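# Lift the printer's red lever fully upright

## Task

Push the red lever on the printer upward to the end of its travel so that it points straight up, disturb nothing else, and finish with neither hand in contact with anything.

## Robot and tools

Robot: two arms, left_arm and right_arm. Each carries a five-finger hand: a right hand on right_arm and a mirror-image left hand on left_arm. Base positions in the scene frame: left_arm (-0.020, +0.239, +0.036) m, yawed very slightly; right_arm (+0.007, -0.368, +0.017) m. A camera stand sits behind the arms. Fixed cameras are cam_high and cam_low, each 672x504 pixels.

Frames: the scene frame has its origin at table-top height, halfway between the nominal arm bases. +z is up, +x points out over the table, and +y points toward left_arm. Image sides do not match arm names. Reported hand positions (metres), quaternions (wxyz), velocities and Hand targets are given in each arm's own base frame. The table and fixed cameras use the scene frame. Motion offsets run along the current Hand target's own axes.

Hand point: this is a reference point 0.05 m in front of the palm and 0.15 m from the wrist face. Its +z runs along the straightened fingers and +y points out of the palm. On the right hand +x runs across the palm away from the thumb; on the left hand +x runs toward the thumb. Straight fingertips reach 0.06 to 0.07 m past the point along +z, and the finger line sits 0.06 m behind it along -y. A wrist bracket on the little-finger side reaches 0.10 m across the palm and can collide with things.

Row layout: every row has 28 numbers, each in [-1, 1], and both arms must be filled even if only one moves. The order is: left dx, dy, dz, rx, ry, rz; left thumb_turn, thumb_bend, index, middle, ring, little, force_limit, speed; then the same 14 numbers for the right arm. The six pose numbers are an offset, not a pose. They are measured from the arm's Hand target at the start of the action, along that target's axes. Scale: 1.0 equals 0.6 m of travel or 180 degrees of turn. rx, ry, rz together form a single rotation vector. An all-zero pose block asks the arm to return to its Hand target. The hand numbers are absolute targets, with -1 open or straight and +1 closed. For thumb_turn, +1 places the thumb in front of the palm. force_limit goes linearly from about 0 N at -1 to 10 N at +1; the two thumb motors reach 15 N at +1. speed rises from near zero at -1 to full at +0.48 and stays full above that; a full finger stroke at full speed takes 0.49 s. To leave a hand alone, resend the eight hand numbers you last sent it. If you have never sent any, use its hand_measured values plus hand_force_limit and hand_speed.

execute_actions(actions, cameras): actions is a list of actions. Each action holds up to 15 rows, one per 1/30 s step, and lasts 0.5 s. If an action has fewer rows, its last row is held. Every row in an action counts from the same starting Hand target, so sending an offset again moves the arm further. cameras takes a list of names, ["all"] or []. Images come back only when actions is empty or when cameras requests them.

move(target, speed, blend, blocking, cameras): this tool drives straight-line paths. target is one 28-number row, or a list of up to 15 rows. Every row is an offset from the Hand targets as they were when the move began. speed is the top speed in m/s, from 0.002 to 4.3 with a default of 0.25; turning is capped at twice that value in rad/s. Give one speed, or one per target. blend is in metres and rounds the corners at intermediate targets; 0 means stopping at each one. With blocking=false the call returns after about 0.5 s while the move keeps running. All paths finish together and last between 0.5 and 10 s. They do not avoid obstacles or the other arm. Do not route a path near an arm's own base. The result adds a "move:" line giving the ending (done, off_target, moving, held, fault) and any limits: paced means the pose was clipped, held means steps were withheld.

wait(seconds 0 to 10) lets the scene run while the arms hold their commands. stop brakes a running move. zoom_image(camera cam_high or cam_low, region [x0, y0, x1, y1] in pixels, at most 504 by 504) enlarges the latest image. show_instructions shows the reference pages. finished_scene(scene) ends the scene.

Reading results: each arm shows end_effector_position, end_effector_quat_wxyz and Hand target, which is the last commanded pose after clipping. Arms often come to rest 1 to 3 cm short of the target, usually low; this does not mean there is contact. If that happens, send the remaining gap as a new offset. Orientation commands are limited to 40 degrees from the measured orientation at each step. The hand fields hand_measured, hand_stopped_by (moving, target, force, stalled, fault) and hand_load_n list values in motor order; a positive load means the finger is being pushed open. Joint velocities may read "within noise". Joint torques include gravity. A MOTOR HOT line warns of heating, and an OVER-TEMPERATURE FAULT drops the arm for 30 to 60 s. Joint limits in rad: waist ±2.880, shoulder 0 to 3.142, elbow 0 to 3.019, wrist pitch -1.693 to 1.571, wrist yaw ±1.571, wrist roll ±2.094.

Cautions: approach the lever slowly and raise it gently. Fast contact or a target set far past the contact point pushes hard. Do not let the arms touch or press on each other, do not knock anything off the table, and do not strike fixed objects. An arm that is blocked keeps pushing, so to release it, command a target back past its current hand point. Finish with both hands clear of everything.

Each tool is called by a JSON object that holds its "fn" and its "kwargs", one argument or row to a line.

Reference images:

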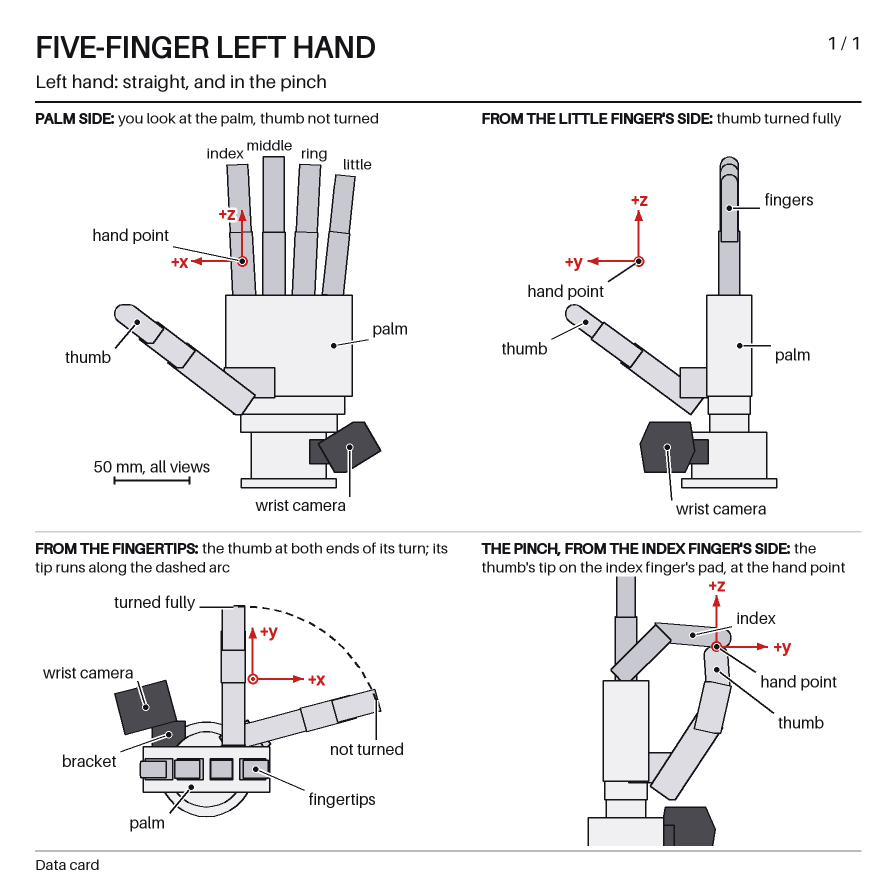

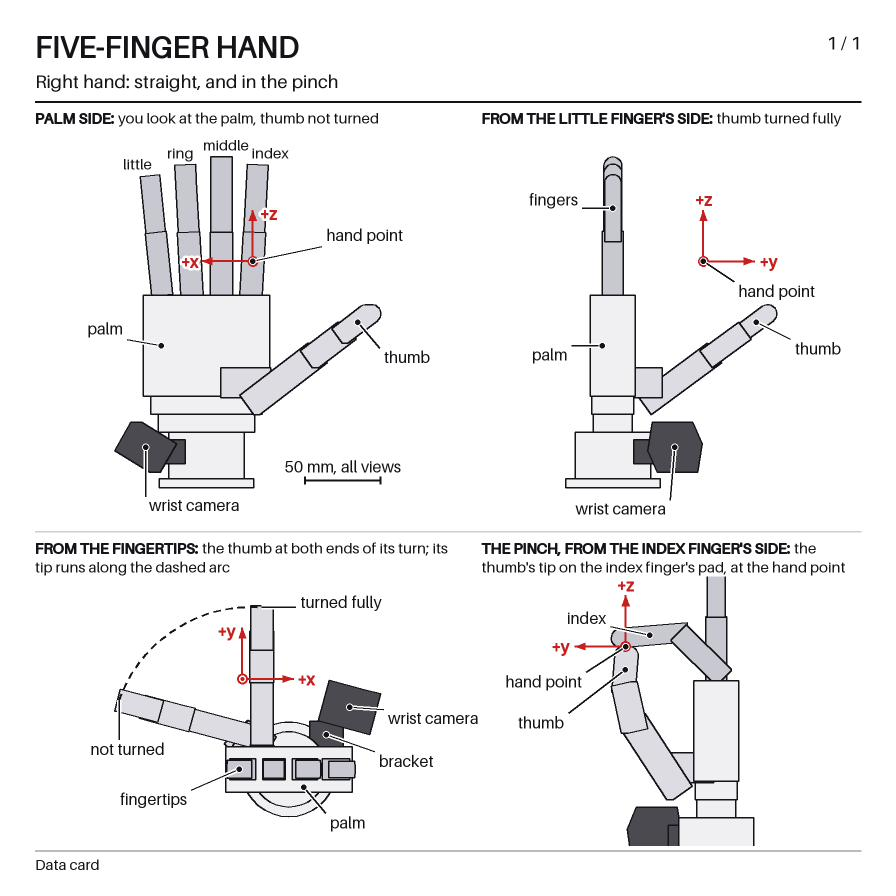

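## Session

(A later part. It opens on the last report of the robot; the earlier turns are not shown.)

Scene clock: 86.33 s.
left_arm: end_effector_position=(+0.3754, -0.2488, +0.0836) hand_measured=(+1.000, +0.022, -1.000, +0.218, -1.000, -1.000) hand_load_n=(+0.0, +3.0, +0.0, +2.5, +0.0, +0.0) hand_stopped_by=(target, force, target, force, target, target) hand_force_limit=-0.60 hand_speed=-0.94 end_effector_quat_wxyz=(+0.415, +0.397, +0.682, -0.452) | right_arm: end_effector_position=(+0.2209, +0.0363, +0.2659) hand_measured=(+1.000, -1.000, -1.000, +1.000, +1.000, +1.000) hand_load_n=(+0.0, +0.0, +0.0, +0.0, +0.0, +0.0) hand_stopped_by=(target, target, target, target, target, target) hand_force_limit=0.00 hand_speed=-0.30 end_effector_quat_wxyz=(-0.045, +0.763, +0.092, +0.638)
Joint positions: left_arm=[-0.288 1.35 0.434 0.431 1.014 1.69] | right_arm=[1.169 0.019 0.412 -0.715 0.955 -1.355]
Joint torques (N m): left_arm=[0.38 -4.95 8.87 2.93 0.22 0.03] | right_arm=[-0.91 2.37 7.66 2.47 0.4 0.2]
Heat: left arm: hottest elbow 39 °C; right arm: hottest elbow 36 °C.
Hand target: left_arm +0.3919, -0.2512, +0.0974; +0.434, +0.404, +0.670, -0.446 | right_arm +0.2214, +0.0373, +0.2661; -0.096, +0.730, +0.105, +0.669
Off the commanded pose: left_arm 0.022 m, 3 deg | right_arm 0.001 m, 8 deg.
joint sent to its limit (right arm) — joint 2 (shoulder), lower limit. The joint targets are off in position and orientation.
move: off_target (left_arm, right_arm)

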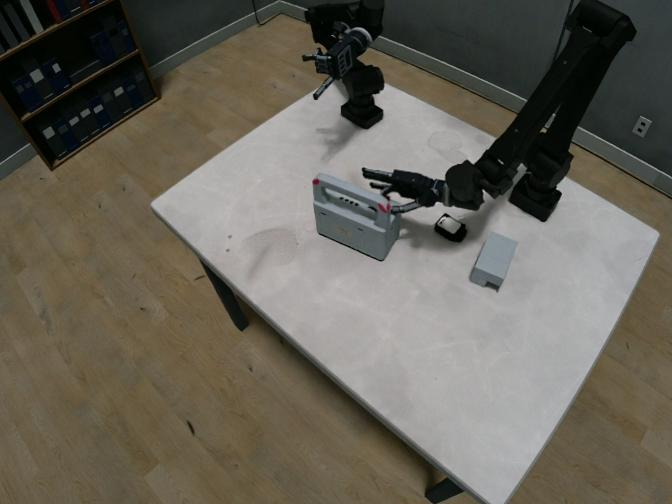

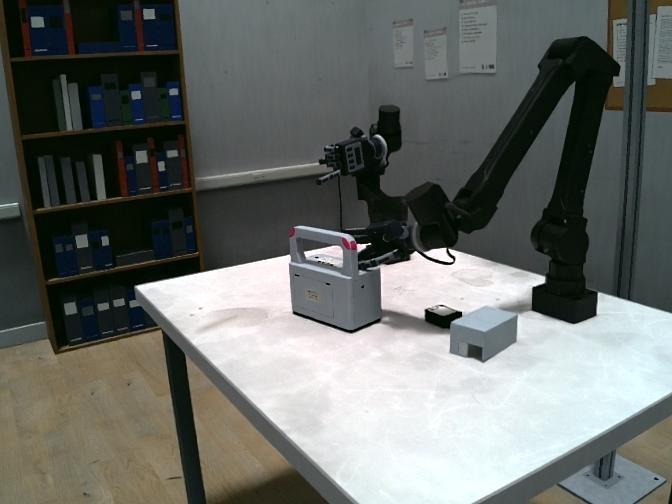

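{"fn": "move", "kwargs": {
  "target": [0.0063,-0.05,0.001,0,0,0, 1, 0.2, -1, 0.3, -1, -1, -0.6, -0.94, 0,0,0,0,0,0, 1, -1, -1, 1, 1, 1, 0, -0.3],
  "speed": 0.05,
  "cameras": ["all"]
}}

{"fn": "zoom_image", "kwargs": {
  "camera": "cam_high",
  "region": [350, 160, 420, 230]
}}

{"fn": "zoom_image", "kwargs": {
  "camera": "cam_low",
  "region": [330, 220, 400, 290]
}}

Scene clock: 88.30 s.
left_arm: end_effector_position=(+0.3615, -0.2535, +0.0900) hand_measured=(+1.000, +0.022, -1.000, +0.218, -1.000, -1.000) hand_load_n=(+0.5, +2.5, +0.0, +2.5, +0.0, +0.0) hand_stopped_by=(target, force, target, force, target, target) hand_force_limit=-0.60 hand_speed=-0.94 end_effector_quat_wxyz=(+0.422, +0.399, +0.682, -0.445) | right_arm: end_effector_position=(+0.2209, +0.0363, +0.2659) hand_measured=(+1.000, -1.000, -1.000, +1.000, +1.000, +1.000) hand_load_n=(+0.0, +0.0, +0.0, +0.5, +0.0, +0.0) hand_stopped_by=(target, target, target, target, target, target) hand_force_limit=0.00 hand_speed=-0.30 end_effector_quat_wxyz=(-0.045, +0.763, +0.092, +0.638)
Joint positions: left_arm=[-0.325 1.291 0.398 0.44 0.968 1.669] | right_arm=[1.169 0.019 0.412 -0.715 0.955 -1.355]
Joint torques (N m): left_arm=[-1.32 -5.71 6.93 3.4 0.05 -0.18] | right_arm=[-0.91 2.37 7.66 2.47 0.39 0.2]
Heat: left arm: hottest elbow 39 °C; right arm: hottest elbow 36 °C.
Hand target: left_arm +0.3630, -0.2594, +0.1011; +0.434, +0.404, +0.670, -0.446 | right_arm +0.2214, +0.0373, +0.2661; -0.096, +0.730, +0.105, +0.669
Off the commanded pose: left_arm 0.013 m, 2 deg | right_arm 0.001 m, 8 deg.
joint sent to its limit (right arm) — joint 2 (shoulder), lower limit. The joint targets are off in position and orientation.
move: off_target (left_arm, right_arm)

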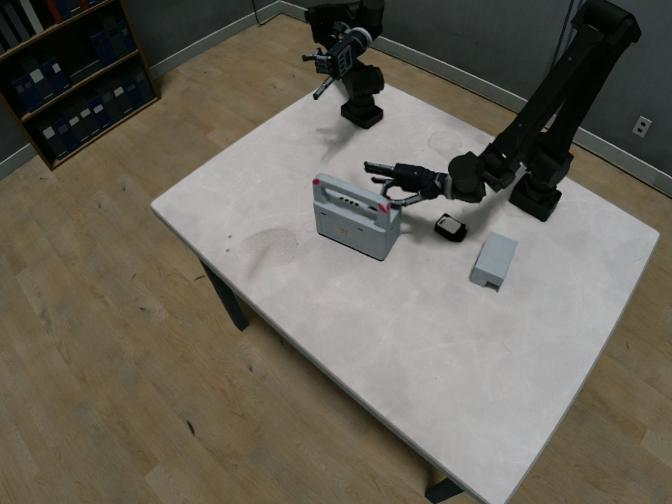

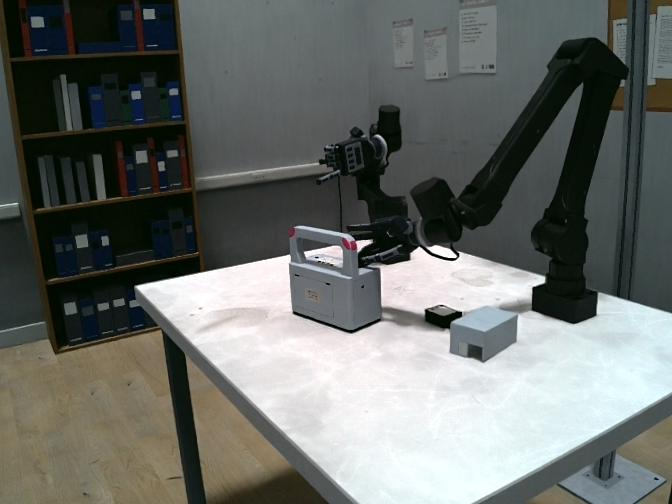

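Scaled by 7.200 from the camera's 672x504 image, which has a finer 960x720 frame.

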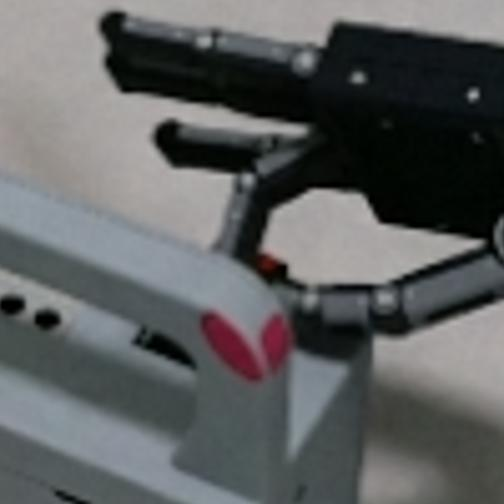

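Scaled by 7.200 from the camera's 672x504 image, which has a finer 960x720 frame.

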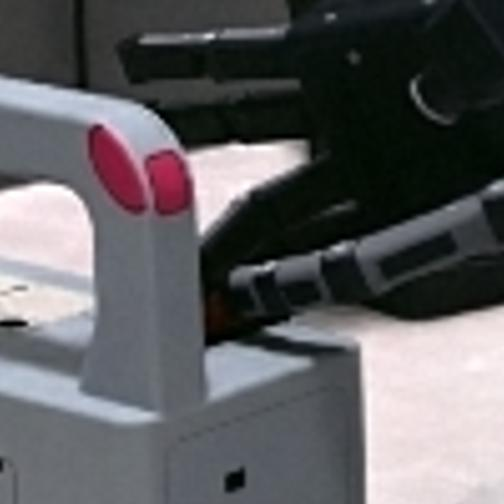

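{"fn": "move", "kwargs": {
  "target": [-0.038,0,-0.008,0,0,0, 1, 0.2, -1, 0.3, -1, -1, -0.6, -0.94, 0,0,0,0,0,0, 1, -1, -1, 1, 1, 1, 0, -0.3],
  "speed": 0.05,
  "cameras": ["all"]
}}

{"fn": "zoom_image", "kwargs": {
  "camera": "cam_high",
  "region": [350, 160, 420, 230]
}}

{"fn": "zoom_image", "kwargs": {
  "camera": "cam_low",
  "region": [330, 220, 400, 290]
}}

Scene clock: 89.53 s.
left_arm: end_effector_position=(+0.3563, -0.2517, +0.1028) hand_measured=(+1.000, +0.022, -1.000, +0.218, -1.000, -1.000) hand_load_n=(+0.5, +3.0, +0.0, +2.5, +0.0, +0.0) hand_stopped_by=(target, force, target, force, target, target) hand_force_limit=-0.60 hand_speed=-0.94 end_effector_quat_wxyz=(+0.422, +0.399, +0.682, -0.445) | right_arm: end_effector_position=(+0.2209, +0.0363, +0.2659) hand_measured=(+1.000, -1.000, -1.000, +1.000, +1.000, +1.000) hand_load_n=(+0.0, +0.0, +0.0, +0.0, +0.0, -0.5) hand_stopped_by=(target, target, target, target, target, target) hand_force_limit=0.00 hand_speed=-0.30 end_effector_quat_wxyz=(-0.045, +0.763, +0.092, +0.638)
Joint positions: left_arm=[-0.325 1.228 0.398 0.378 0.968 1.669] | right_arm=[1.169 0.019 0.412 -0.715 0.955 -1.355]
Joint torques (N m): left_arm=[-0.73 -5.25 10.48 1.43 0.37 -0.14] | right_arm=[-0.91 2.43 7.66 2.47 0.39 0.2]
Heat: left arm: hottest elbow 39 °C; right arm: hottest elbow 36 °C.
Hand target: left_arm +0.3687, -0.2584, +0.1237; +0.434, +0.404, +0.670, -0.446 | right_arm +0.2214, +0.0373, +0.2661; -0.096, +0.730, +0.105, +0.669
Off the commanded pose: left_arm 0.025 m, 2 deg | right_arm 0.001 m, 8 deg.
joint sent to its limit (right arm) — joint 2 (shoulder), lower limit. The joint targets are off in position and orientation.
move: off_target (left_arm, right_arm)

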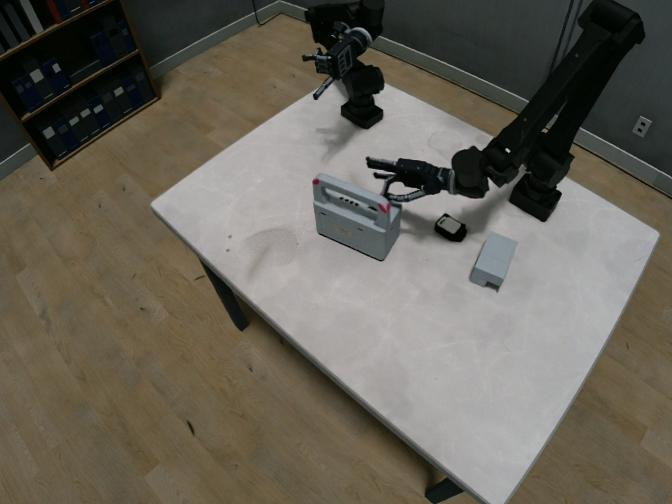

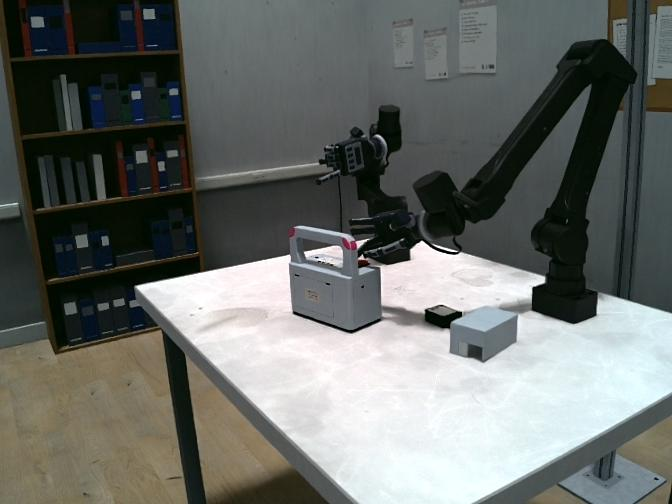

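Scaled by 7.200 from the camera's 672x504 image, which has a finer 960x720 frame.

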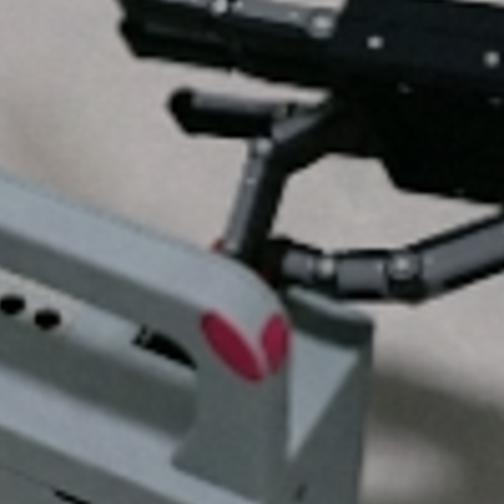

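Scaled by 7.200 from the camera's 672x504 image, which has a finer 960x720 frame.

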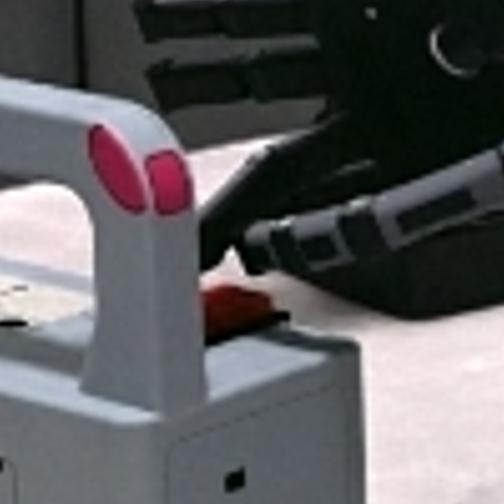

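{"fn": "move", "kwargs": {
  "target": [
    [-0.0785,-0.0205,-0.0188,0,0,0, 1, -0.4, -1, -0.4, -1, -1, -0.6, -0.3, 0,0,0,0,0,0, 1, -1, -1, 1, 1, 1, 0, -0.3],
    [-0.0375,-0.0312,-0.0757,0,-0.0731,0.1639, 1, -1, -1, -1, -1, -1, -0.6, -0.3, 0,0,0,0,0,0, 1, -1, -1, 1, 1, 1, 0, -0.3]
  ],
  "speed": 0.15,
  "cameras": ["all"]
}}

{"fn": "zoom_image", "kwargs": {
  "camera": "cam_high",
  "region": [340, 140, 440, 240]
}}

{"fn": "zoom_image", "kwargs": {
  "camera": "cam_low",
  "region": [320, 200, 420, 300]
}}

{"fn": "zoom_image", "kwargs": {
  "camera": "cam_high",
  "region": [370, 185, 410, 215]
}}

Scene clock: 98.90 s.
left_arm: end_effector_position=(+0.3434, -0.2296, +0.1538) hand_measured=(+1.000, -1.000, -1.000, -1.000, -1.000, -1.000) hand_load_n=(+0.0, +0.0, +0.0, +0.0, +0.0, +0.0) hand_stopped_by=(target, target, target, target, target, target) hand_force_limit=-0.60 hand_speed=-0.30 end_effector_quat_wxyz=(+0.594, +0.507, +0.500, -0.375) | right_arm: end_effector_position=(+0.2209, +0.0363, +0.2659) hand_measured=(+1.000, -1.000, -1.000, +1.000, +1.000, +1.000) hand_load_n=(+0.0, +0.0, +0.0, +0.0, +0.0, +0.0) hand_stopped_by=(target, target, target, target, target, target) hand_force_limit=0.00 hand_speed=-0.30 end_effector_quat_wxyz=(-0.045, +0.763, +0.092, +0.638)
Joint positions: left_arm=[-0.222 1.32 0.228 1.061 1.132 1.828] | right_arm=[1.169 0.019 0.412 -0.715 0.955 -1.355]
Joint torques (N m): left_arm=[0.97 -3.49 5.2 3.23 0.16 -0.03] | right_arm=[-0.85 2.37 7.68 2.47 0.39 0.19]
Heat: left arm: hottest elbow 39 °C; right arm: hottest elbow 36 °C.
Hand target: left_arm +0.3480, -0.2239, +0.1598; +0.606, +0.508, +0.492, -0.364 | right_arm +0.2214, +0.0373, +0.2661; -0.096, +0.730, +0.105, +0.669
Off the commanded pose: left_arm 0.009 m, 2 deg | right_arm 0.001 m, 8 deg.
joint sent to its limit (right arm) — joint 2 (shoulder), lower limit. The joint targets are off in position and orientation.
move: off_target (right_arm)

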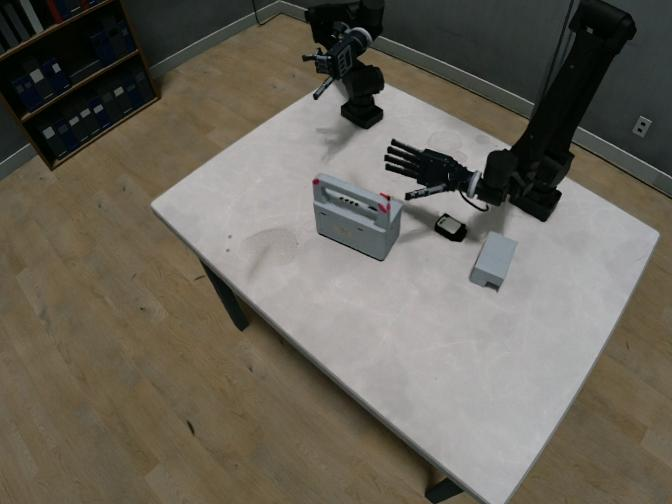

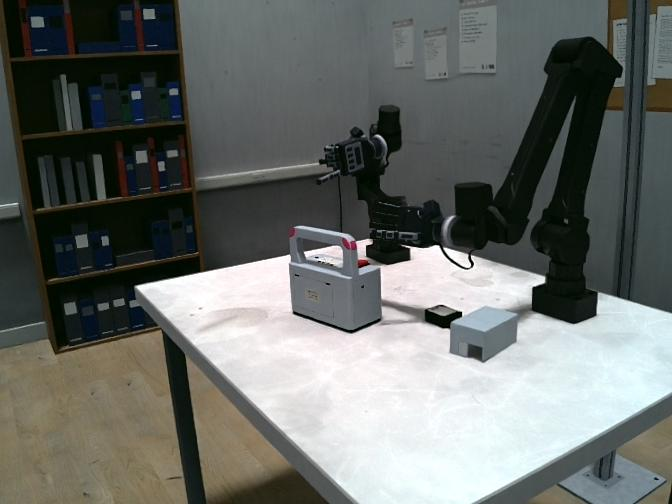

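Scaled by 5.040 from the camera's 672x504 image, which has a finer 960x720 frame.

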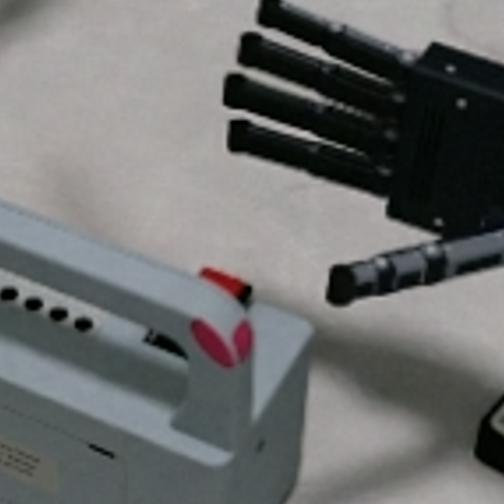

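Scaled by 5.040 from the camera's 672x504 image, which has a finer 960x720 frame.

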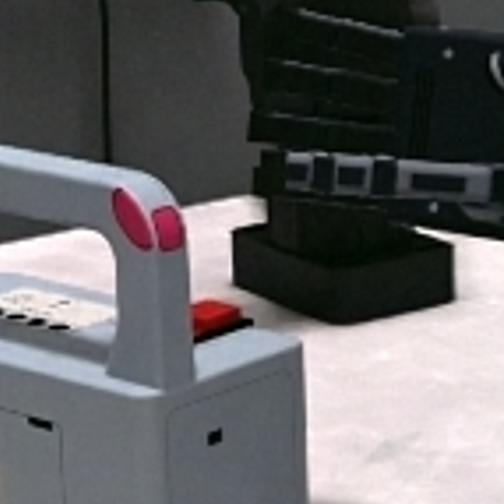

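Scaled by 12.600 from the camera's 672x504 image, which has a finer 960x720 frame.

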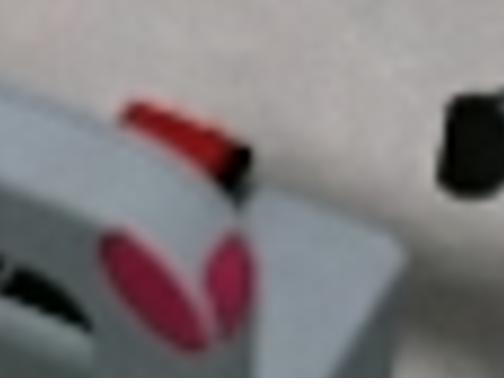

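{"fn": "move", "kwargs": {
  "target": [0.1032,-0.0015,0.0098,0,0,0, 1, -1, -1, -1, -1, -1, -0.6, -0.3, 0,0,0,0,0,0, 1, -1, -1, 1, 1, 1, 0, -0.3],
  "speed": 0.12,
  "cameras": ["all"]
}}

{"fn": "zoom_image", "kwargs": {
  "camera": "cam_high",
  "region": [355, 160, 425, 230]
}}

{"fn": "zoom_image", "kwargs": {
  "camera": "cam_low",
  "region": [340, 220, 410, 290]
}}

Scene clock: 102.03 s.
left_arm: end_effector_position=(+0.3515, -0.2307, +0.0894) hand_measured=(+1.000, -1.000, -1.000, -1.000, -1.000, -1.000) hand_load_n=(+0.0, +0.0, +0.0, +0.0, +0.0, +0.0) hand_stopped_by=(target, target, target, target, target, target) hand_force_limit=-0.60 hand_speed=-0.30 end_effector_quat_wxyz=(+0.590, +0.508, +0.503, -0.375) | right_arm: end_effector_position=(+0.2209, +0.0363, +0.2659) hand_measured=(+1.000, -1.000, -1.000, +1.000, +1.000, +1.000) hand_load_n=(+0.0, +0.0, +0.0, +0.0, +0.0, +0.0) hand_stopped_by=(target, target, target, target, target, target) hand_force_limit=0.00 hand_speed=-0.30 end_effector_quat_wxyz=(-0.045, +0.763, +0.092, +0.638)
Joint positions: left_arm=[-0.219 1.719 0.236 1.431 1.136 1.842] | right_arm=[1.169 0.019 0.412 -0.715 0.955 -1.355]
Joint torques (N m): left_arm=[0.85 -5.77 3.56 3.23 0.2 -0.14] | right_arm=[-0.85 2.37 7.68 2.47 0.39 0.2]
Heat: left arm: hottest elbow 38 °C; right arm: hottest elbow 36 °C.
Hand target: left_arm +0.3640, -0.2262, +0.0997; +0.606, +0.508, +0.492, -0.364 | right_arm +0.2214, +0.0373, +0.2661; -0.096, +0.730, +0.105, +0.669
Off the commanded pose: left_arm 0.017 m, 3 deg | right_arm 0.001 m, 8 deg.
joint sent to its limit (right arm) — joint 2 (shoulder), lower limit. The joint targets are off in position and orientation.
move: off_target (left_arm, right_arm)

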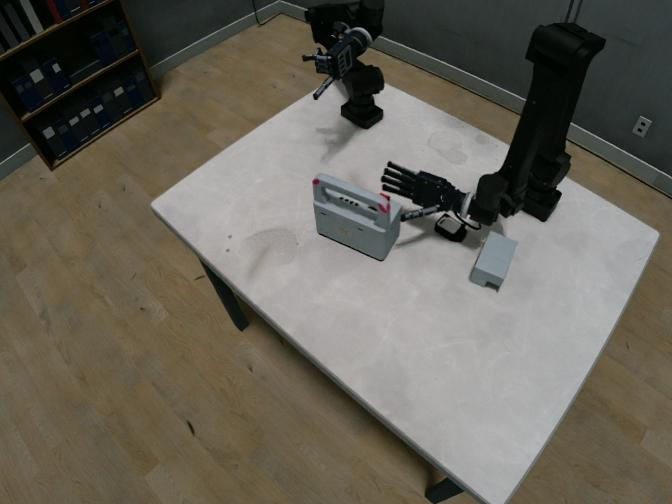

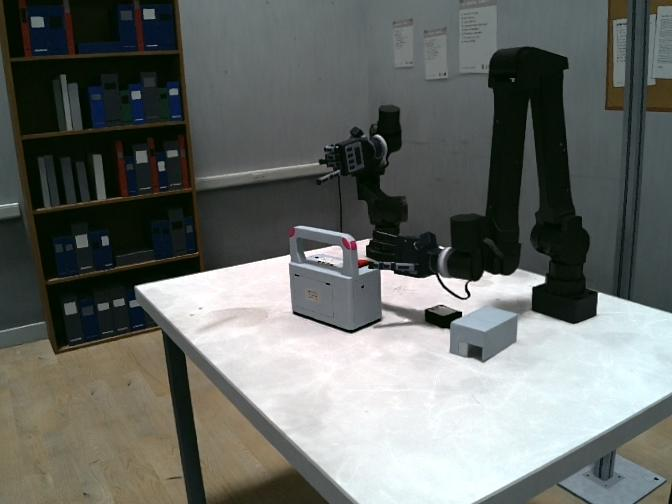

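Scaled by 7.200 from the camera's 672x504 image, which has a finer 960x720 frame.

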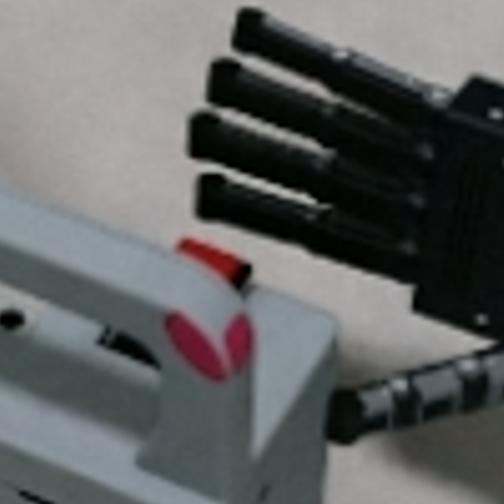

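Scaled by 7.200 from the camera's 672x504 image, which has a finer 960x720 frame.

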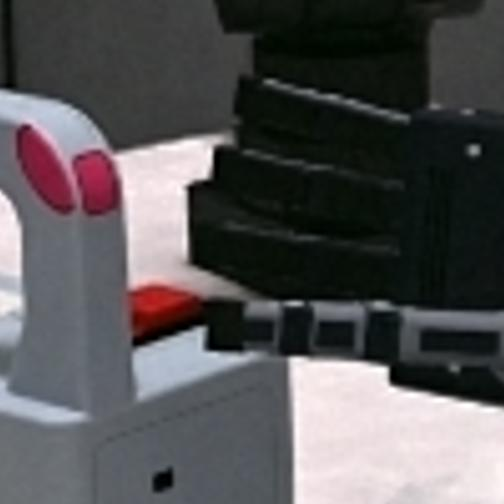

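{"fn": "move", "kwargs": {
  "target": [0.0133,0.05,0.0067,0,0,0, 1, -1, -1, -1, -1, -1, -0.6, -0.3, 0,0,0,0,0,0, 1, -1, -1, 1, 1, 1, 0, -0.3],
  "speed": 0.05,
  "cameras": ["all"]
}}

{"fn": "zoom_image", "kwargs": {
  "camera": "cam_high",
  "region": [355, 160, 425, 230]
}}

{"fn": "zoom_image", "kwargs": {
  "camera": "cam_low",
  "region": [340, 220, 410, 290]
}}

Scene clock: 103.87 s.
left_arm: end_effector_position=(+0.3807, -0.2293, +0.0990) hand_measured=(+1.000, -1.000, -1.000, -1.000, -1.000, -1.000) hand_load_n=(+0.0, +0.0, +0.0, +0.5, +0.0, +0.0) hand_stopped_by=(target, target, target, target, target, target) hand_force_limit=-0.60 hand_speed=-0.30 end_effector_quat_wxyz=(+0.602, +0.515, +0.486, -0.369) | right_arm: end_effector_position=(+0.2209, +0.0363, +0.2659) hand_measured=(+1.000, -1.000, -1.000, +1.000, +1.000, +1.000) hand_load_n=(+0.5, +0.0, +0.0, +0.0, +0.0, +0.0) hand_stopped_by=(target, target, target, target, target, target) hand_force_limit=0.00 hand_speed=-0.30 end_effector_quat_wxyz=(-0.045, +0.763, +0.092, +0.638)
Joint positions: left_arm=[-0.187 1.741 0.312 1.422 1.178 1.842] | right_arm=[1.169 0.019 0.412 -0.715 0.955 -1.355]
Joint torques (N m): left_arm=[0.67 -6.53 4.19 1.31 0.05 -0.18] | right_arm=[-0.91 2.37 7.68 2.45 0.39 0.2]
Heat: left arm: hottest elbow 38 °C; right arm: hottest elbow 36 °C.
Hand target: left_arm +0.3952, -0.2231, +0.0997; +0.606, +0.508, +0.492, -0.364 | right_arm +0.2214, +0.0373, +0.2661; -0.096, +0.730, +0.105, +0.669
Off the commanded pose: left_arm 0.016 m, 1 deg | right_arm 0.001 m, 8 deg.
joint sent to its limit (right arm) — joint 2 (shoulder), lower limit. The joint targets are off in position and orientation.
move: off_target (left_arm, right_arm)

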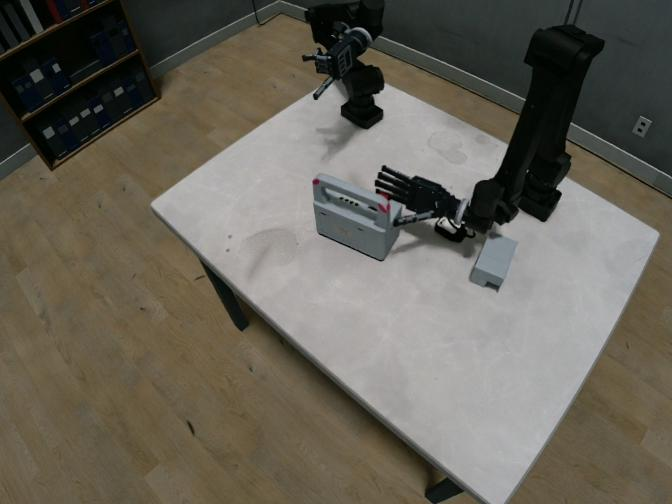

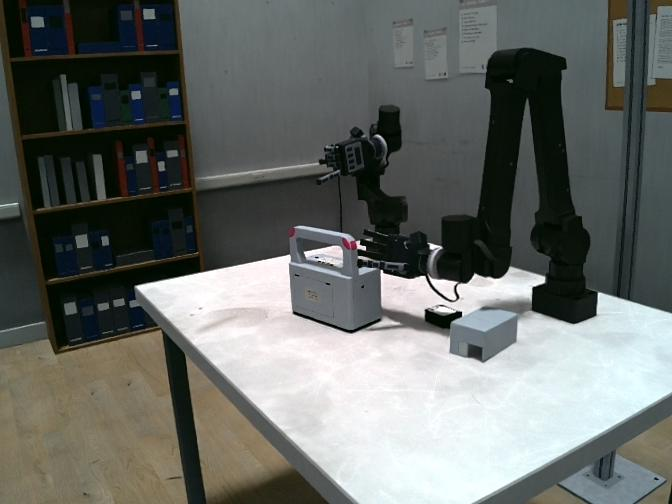

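Scaled by 7.200 from the camera's 672x504 image, which has a finer 960x720 frame.

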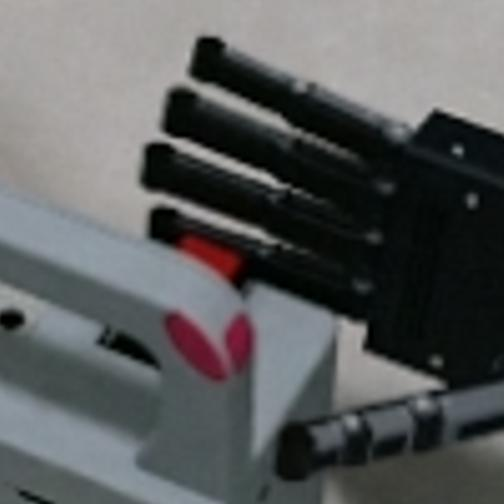

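Scaled by 7.200 from the camera's 672x504 image, which has a finer 960x720 frame.

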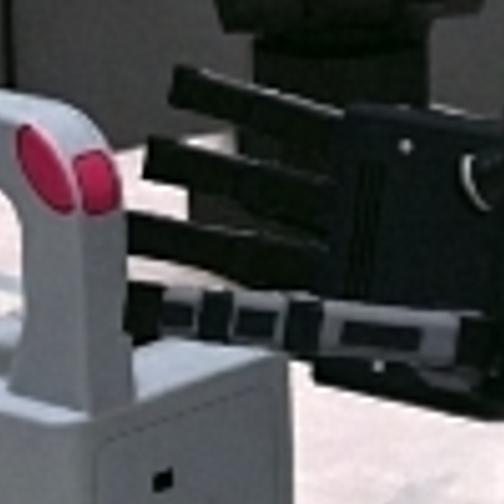

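{"fn": "move", "kwargs": {
  "target": [0.0139,0.0063,0.0023,0,0,0, 1, -1, -1, -1, -1, -1, -0.6, -0.3, 0,0,0,0,0,0, 1, -1, -1, 1, 1, 1, 0, -0.3],
  "speed": 0.05,
  "cameras": ["all"]
}}

{"fn": "zoom_image", "kwargs": {
  "camera": "cam_high",
  "region": [355, 160, 425, 230]
}}

Scene clock: 105.20 s.
left_arm: end_effector_position=(+0.3851, -0.2303, +0.0882) hand_measured=(+1.000, -1.000, -1.000, -1.000, -1.000, -1.000) hand_load_n=(+0.0, +0.0, +0.0, +0.0, +0.0, +0.0) hand_stopped_by=(target, target, target, target, target, target) hand_force_limit=-0.60 hand_speed=-0.30 end_effector_quat_wxyz=(+0.595, +0.514, +0.491, -0.375) | right_arm: end_effector_position=(+0.2209, +0.0363, +0.2659) hand_measured=(+1.000, -1.000, -1.000, +1.000, +1.000, +1.000) hand_load_n=(+0.5, +0.0, +0.0, +0.0, +0.0, +0.0) hand_stopped_by=(target, target, target, target, target, target) hand_force_limit=0.00 hand_speed=-0.30 end_effector_quat_wxyz=(-0.045, +0.763, +0.092, +0.638)
Joint positions: left_arm=[-0.185 1.779 0.329 1.422 1.184 1.842] | right_arm=[1.169 0.019 0.412 -0.715 0.955 -1.355]
Joint torques (N m): left_arm=[0.91 -6.42 4.18 2.33 -0.04 -0.16] | right_arm=[-0.91 2.37 7.66 2.47 0.39 0.2]
Heat: left arm: hottest elbow 38 °C; right arm: hottest elbow 36 °C.
Hand target: left_arm +0.4011, -0.2232, +0.0926; +0.606, +0.508, +0.492, -0.364 | right_arm +0.2214, +0.0373, +0.2661; -0.096, +0.730, +0.105, +0.669
Off the commanded pose: left_arm 0.018 m, 2 deg | right_arm 0.001 m, 8 deg.
joint sent to its limit (right arm) — joint 2 (shoulder), lower limit. The joint targets are off in position and orientation.
move: off_target (left_arm, right_arm)

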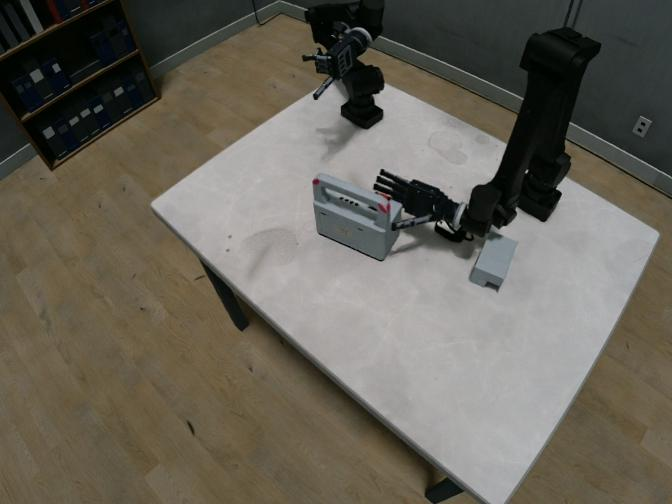

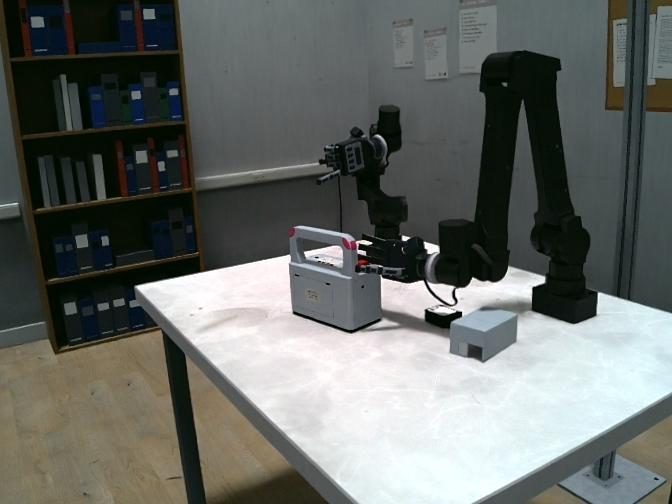

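Scaled by 7.200 from the camera's 672x504 image, which has a finer 960x720 frame.

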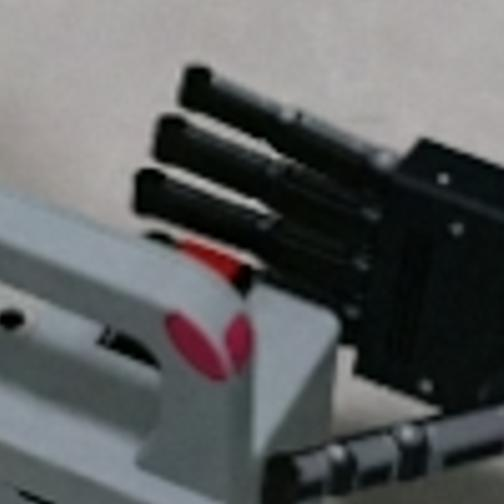

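{"fn": "move", "kwargs": {
  "target": [-0.0565,0.015,0,0,0,0, 1, -1, -1, -1, -1, -1, -0.6, -0.3, 0,0,0,0,0,0, 1, -1, -1, 1, 1, 1, 0, -0.3],
  "speed": 0.05,
  "cameras": ["all"]
}}

{"fn": "zoom_image", "kwargs": {
  "camera": "cam_high",
  "region": [355, 160, 425, 230]
}}

{"fn": "zoom_image", "kwargs": {
  "camera": "cam_low",
  "region": [340, 220, 410, 290]
}}

Scene clock: 106.73 s.
left_arm: end_effector_position=(+0.3867, -0.2300, +0.1194) hand_measured=(+1.000, -1.000, -1.000, -1.000, -1.000, -1.000) hand_load_n=(+0.0, +0.0, +0.5, +0.0, +0.0, +0.0) hand_stopped_by=(target, target, target, target, target, target) hand_force_limit=-0.60 hand_speed=-0.30 end_effector_quat_wxyz=(+0.596, +0.512, +0.492, -0.376) | right_arm: end_effector_position=(+0.2209, +0.0363, +0.2659) hand_measured=(+1.000, -1.000, -1.000, +1.000, +1.000, +1.000) hand_load_n=(+0.5, +0.0, +0.0, +0.0, +0.5, +0.0) hand_stopped_by=(target, target, target, target, target, target) hand_force_limit=0.00 hand_speed=-0.30 end_effector_quat_wxyz=(-0.045, +0.763, +0.092, +0.638)
Joint positions: left_arm=[-0.184 1.623 0.329 1.274 1.184 1.831] | right_arm=[1.169 0.019 0.412 -0.715 0.955 -1.355]
Joint torques (N m): left_arm=[0.85 -7 5.35 1.37 -0.08 -0.08] | right_arm=[-0.85 2.43 7.68 2.47 0.39 0.2]
Heat: left arm: hottest elbow 38 °C; right arm: hottest elbow 36 °C.
Hand target: left_arm +0.4011, -0.2232, +0.1277; +0.606, +0.508, +0.492, -0.364 | right_arm +0.2214, +0.0373, +0.2661; -0.096, +0.730, +0.105, +0.669
Off the commanded pose: left_arm 0.018 m, 2 deg | right_arm 0.001 m, 8 deg.
joint sent to its limit (right arm) — joint 2 (shoulder), lower limit. The joint targets are off in position and orientation.
move: off_target (left_arm, right_arm)

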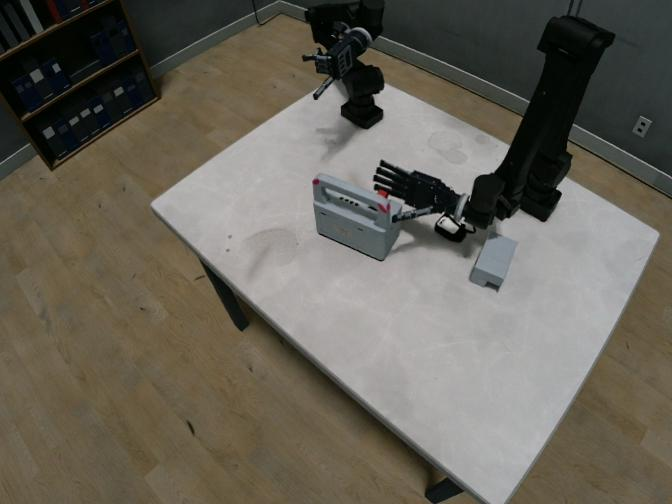

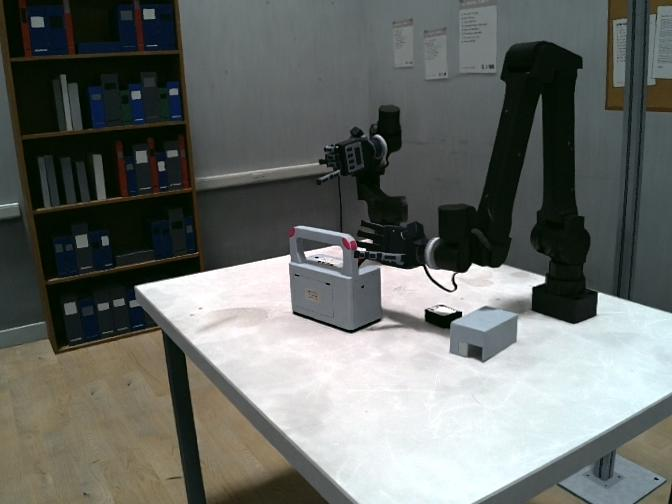

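Scaled by 7.200 from the camera's 672x504 image, which has a finer 960x720 frame.

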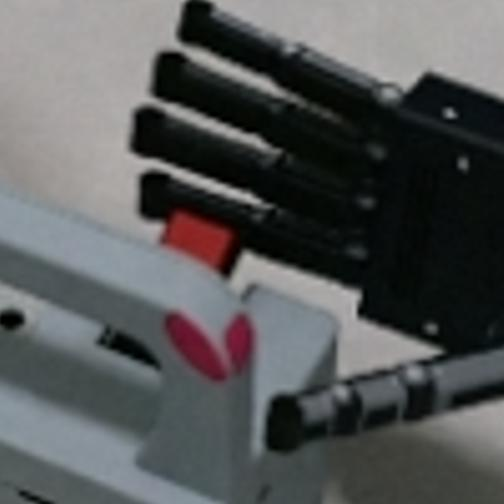

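Scaled by 7.200 from the camera's 672x504 image, which has a finer 960x720 frame.

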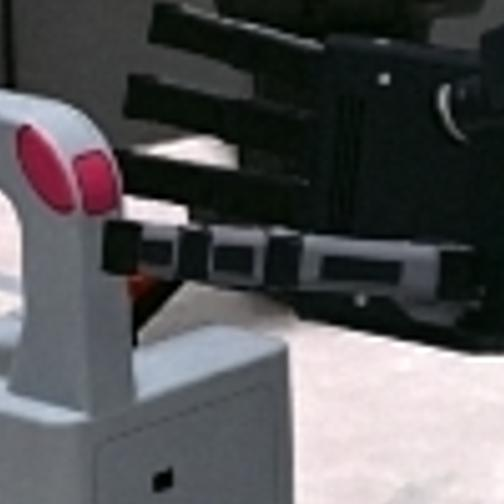

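{"fn": "move", "kwargs": {
  "target": [-0.0252,0.0343,-0.0048,0,0,0, 1, -1, -1, -1, -1, -1, -0.6, -0.3, 0,0,0,0,0,0, 1, -1, -1, 1, 1, 1, 0, -0.3],
  "speed": 0.05,
  "cameras": ["all"]
}}

{"fn": "zoom_image", "kwargs": {
  "camera": "cam_high",
  "region": [355, 160, 425, 230]
}}

{"fn": "zoom_image", "kwargs": {
  "camera": "cam_low",
  "region": [340, 220, 410, 290]
}}

Scene clock: 108.77 s.
left_arm: end_effector_position=(+0.3967, -0.2255, +0.1341) hand_measured=(+1.000, -1.000, -1.000, -1.000, -1.000, -1.000) hand_load_n=(+0.0, +0.0, +0.0, +0.0, +0.0, +0.0) hand_stopped_by=(target, target, target, target, target, target) hand_force_limit=-0.60 hand_speed=-0.30 end_effector_quat_wxyz=(+0.592, +0.511, +0.494, -0.380) | right_arm: end_effector_position=(+0.2209, +0.0363, +0.2659) hand_measured=(+1.000, -1.000, -1.000, +1.000, +1.000, +1.000) hand_load_n=(+0.0, +0.0, +0.0, +0.0, +0.0, +0.0) hand_stopped_by=(target, target, target, target, target, target) hand_force_limit=0.00 hand_speed=-0.30 end_effector_quat_wxyz=(-0.045, +0.763, +0.092, +0.638)
Joint positions: left_arm=[-0.161 1.555 0.36 1.164 1.212 1.831] | right_arm=[1.169 0.019 0.412 -0.715 0.955 -1.355]
Joint torques (N m): left_arm=[1.14 -6.71 7.02 1.2 -0.03 -0.07] | right_arm=[-0.91 2.43 7.68 2.45 0.39 0.2]
Heat: left arm: hottest elbow 38 °C; right arm: hottest elbow 36 °C.
Hand target: left_arm +0.4160, -0.2168, +0.1476; +0.606, +0.508, +0.492, -0.364 | right_arm +0.2214, +0.0373, +0.2661; -0.096, +0.730, +0.105, +0.669
Off the commanded pose: left_arm 0.025 m, 2 deg | right_arm 0.001 m, 8 deg.
joint sent to its limit (right arm) — joint 2 (shoulder), lower limit. The joint targets are off in position and orientation.
move: off_target (left_arm, right_arm)

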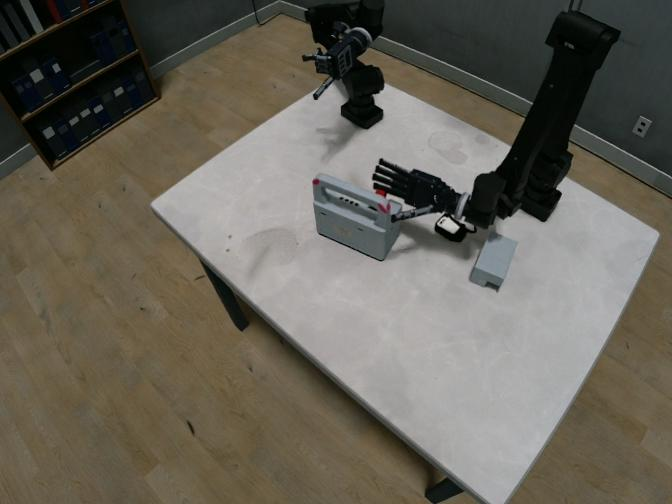

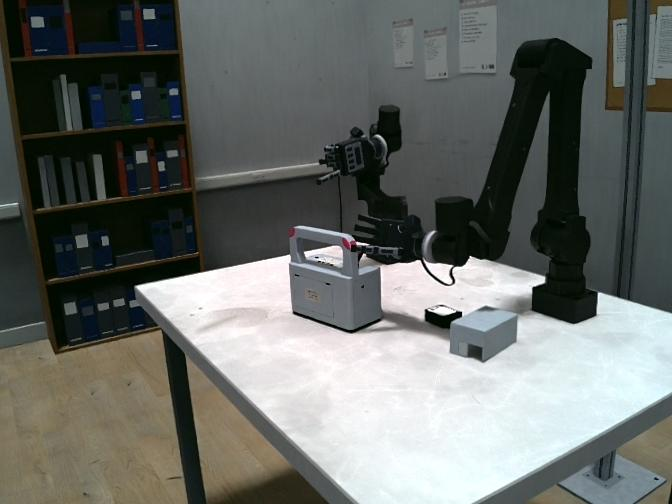

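Scaled by 7.200 from the camera's 672x504 image, which has a finer 960x720 frame.

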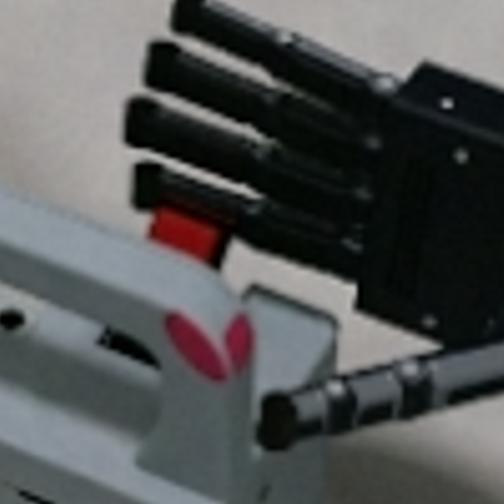

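Scaled by 7.200 from the camera's 672x504 image, which has a finer 960x720 frame.

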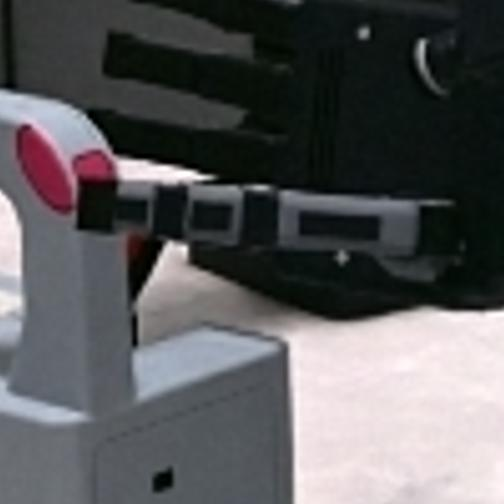

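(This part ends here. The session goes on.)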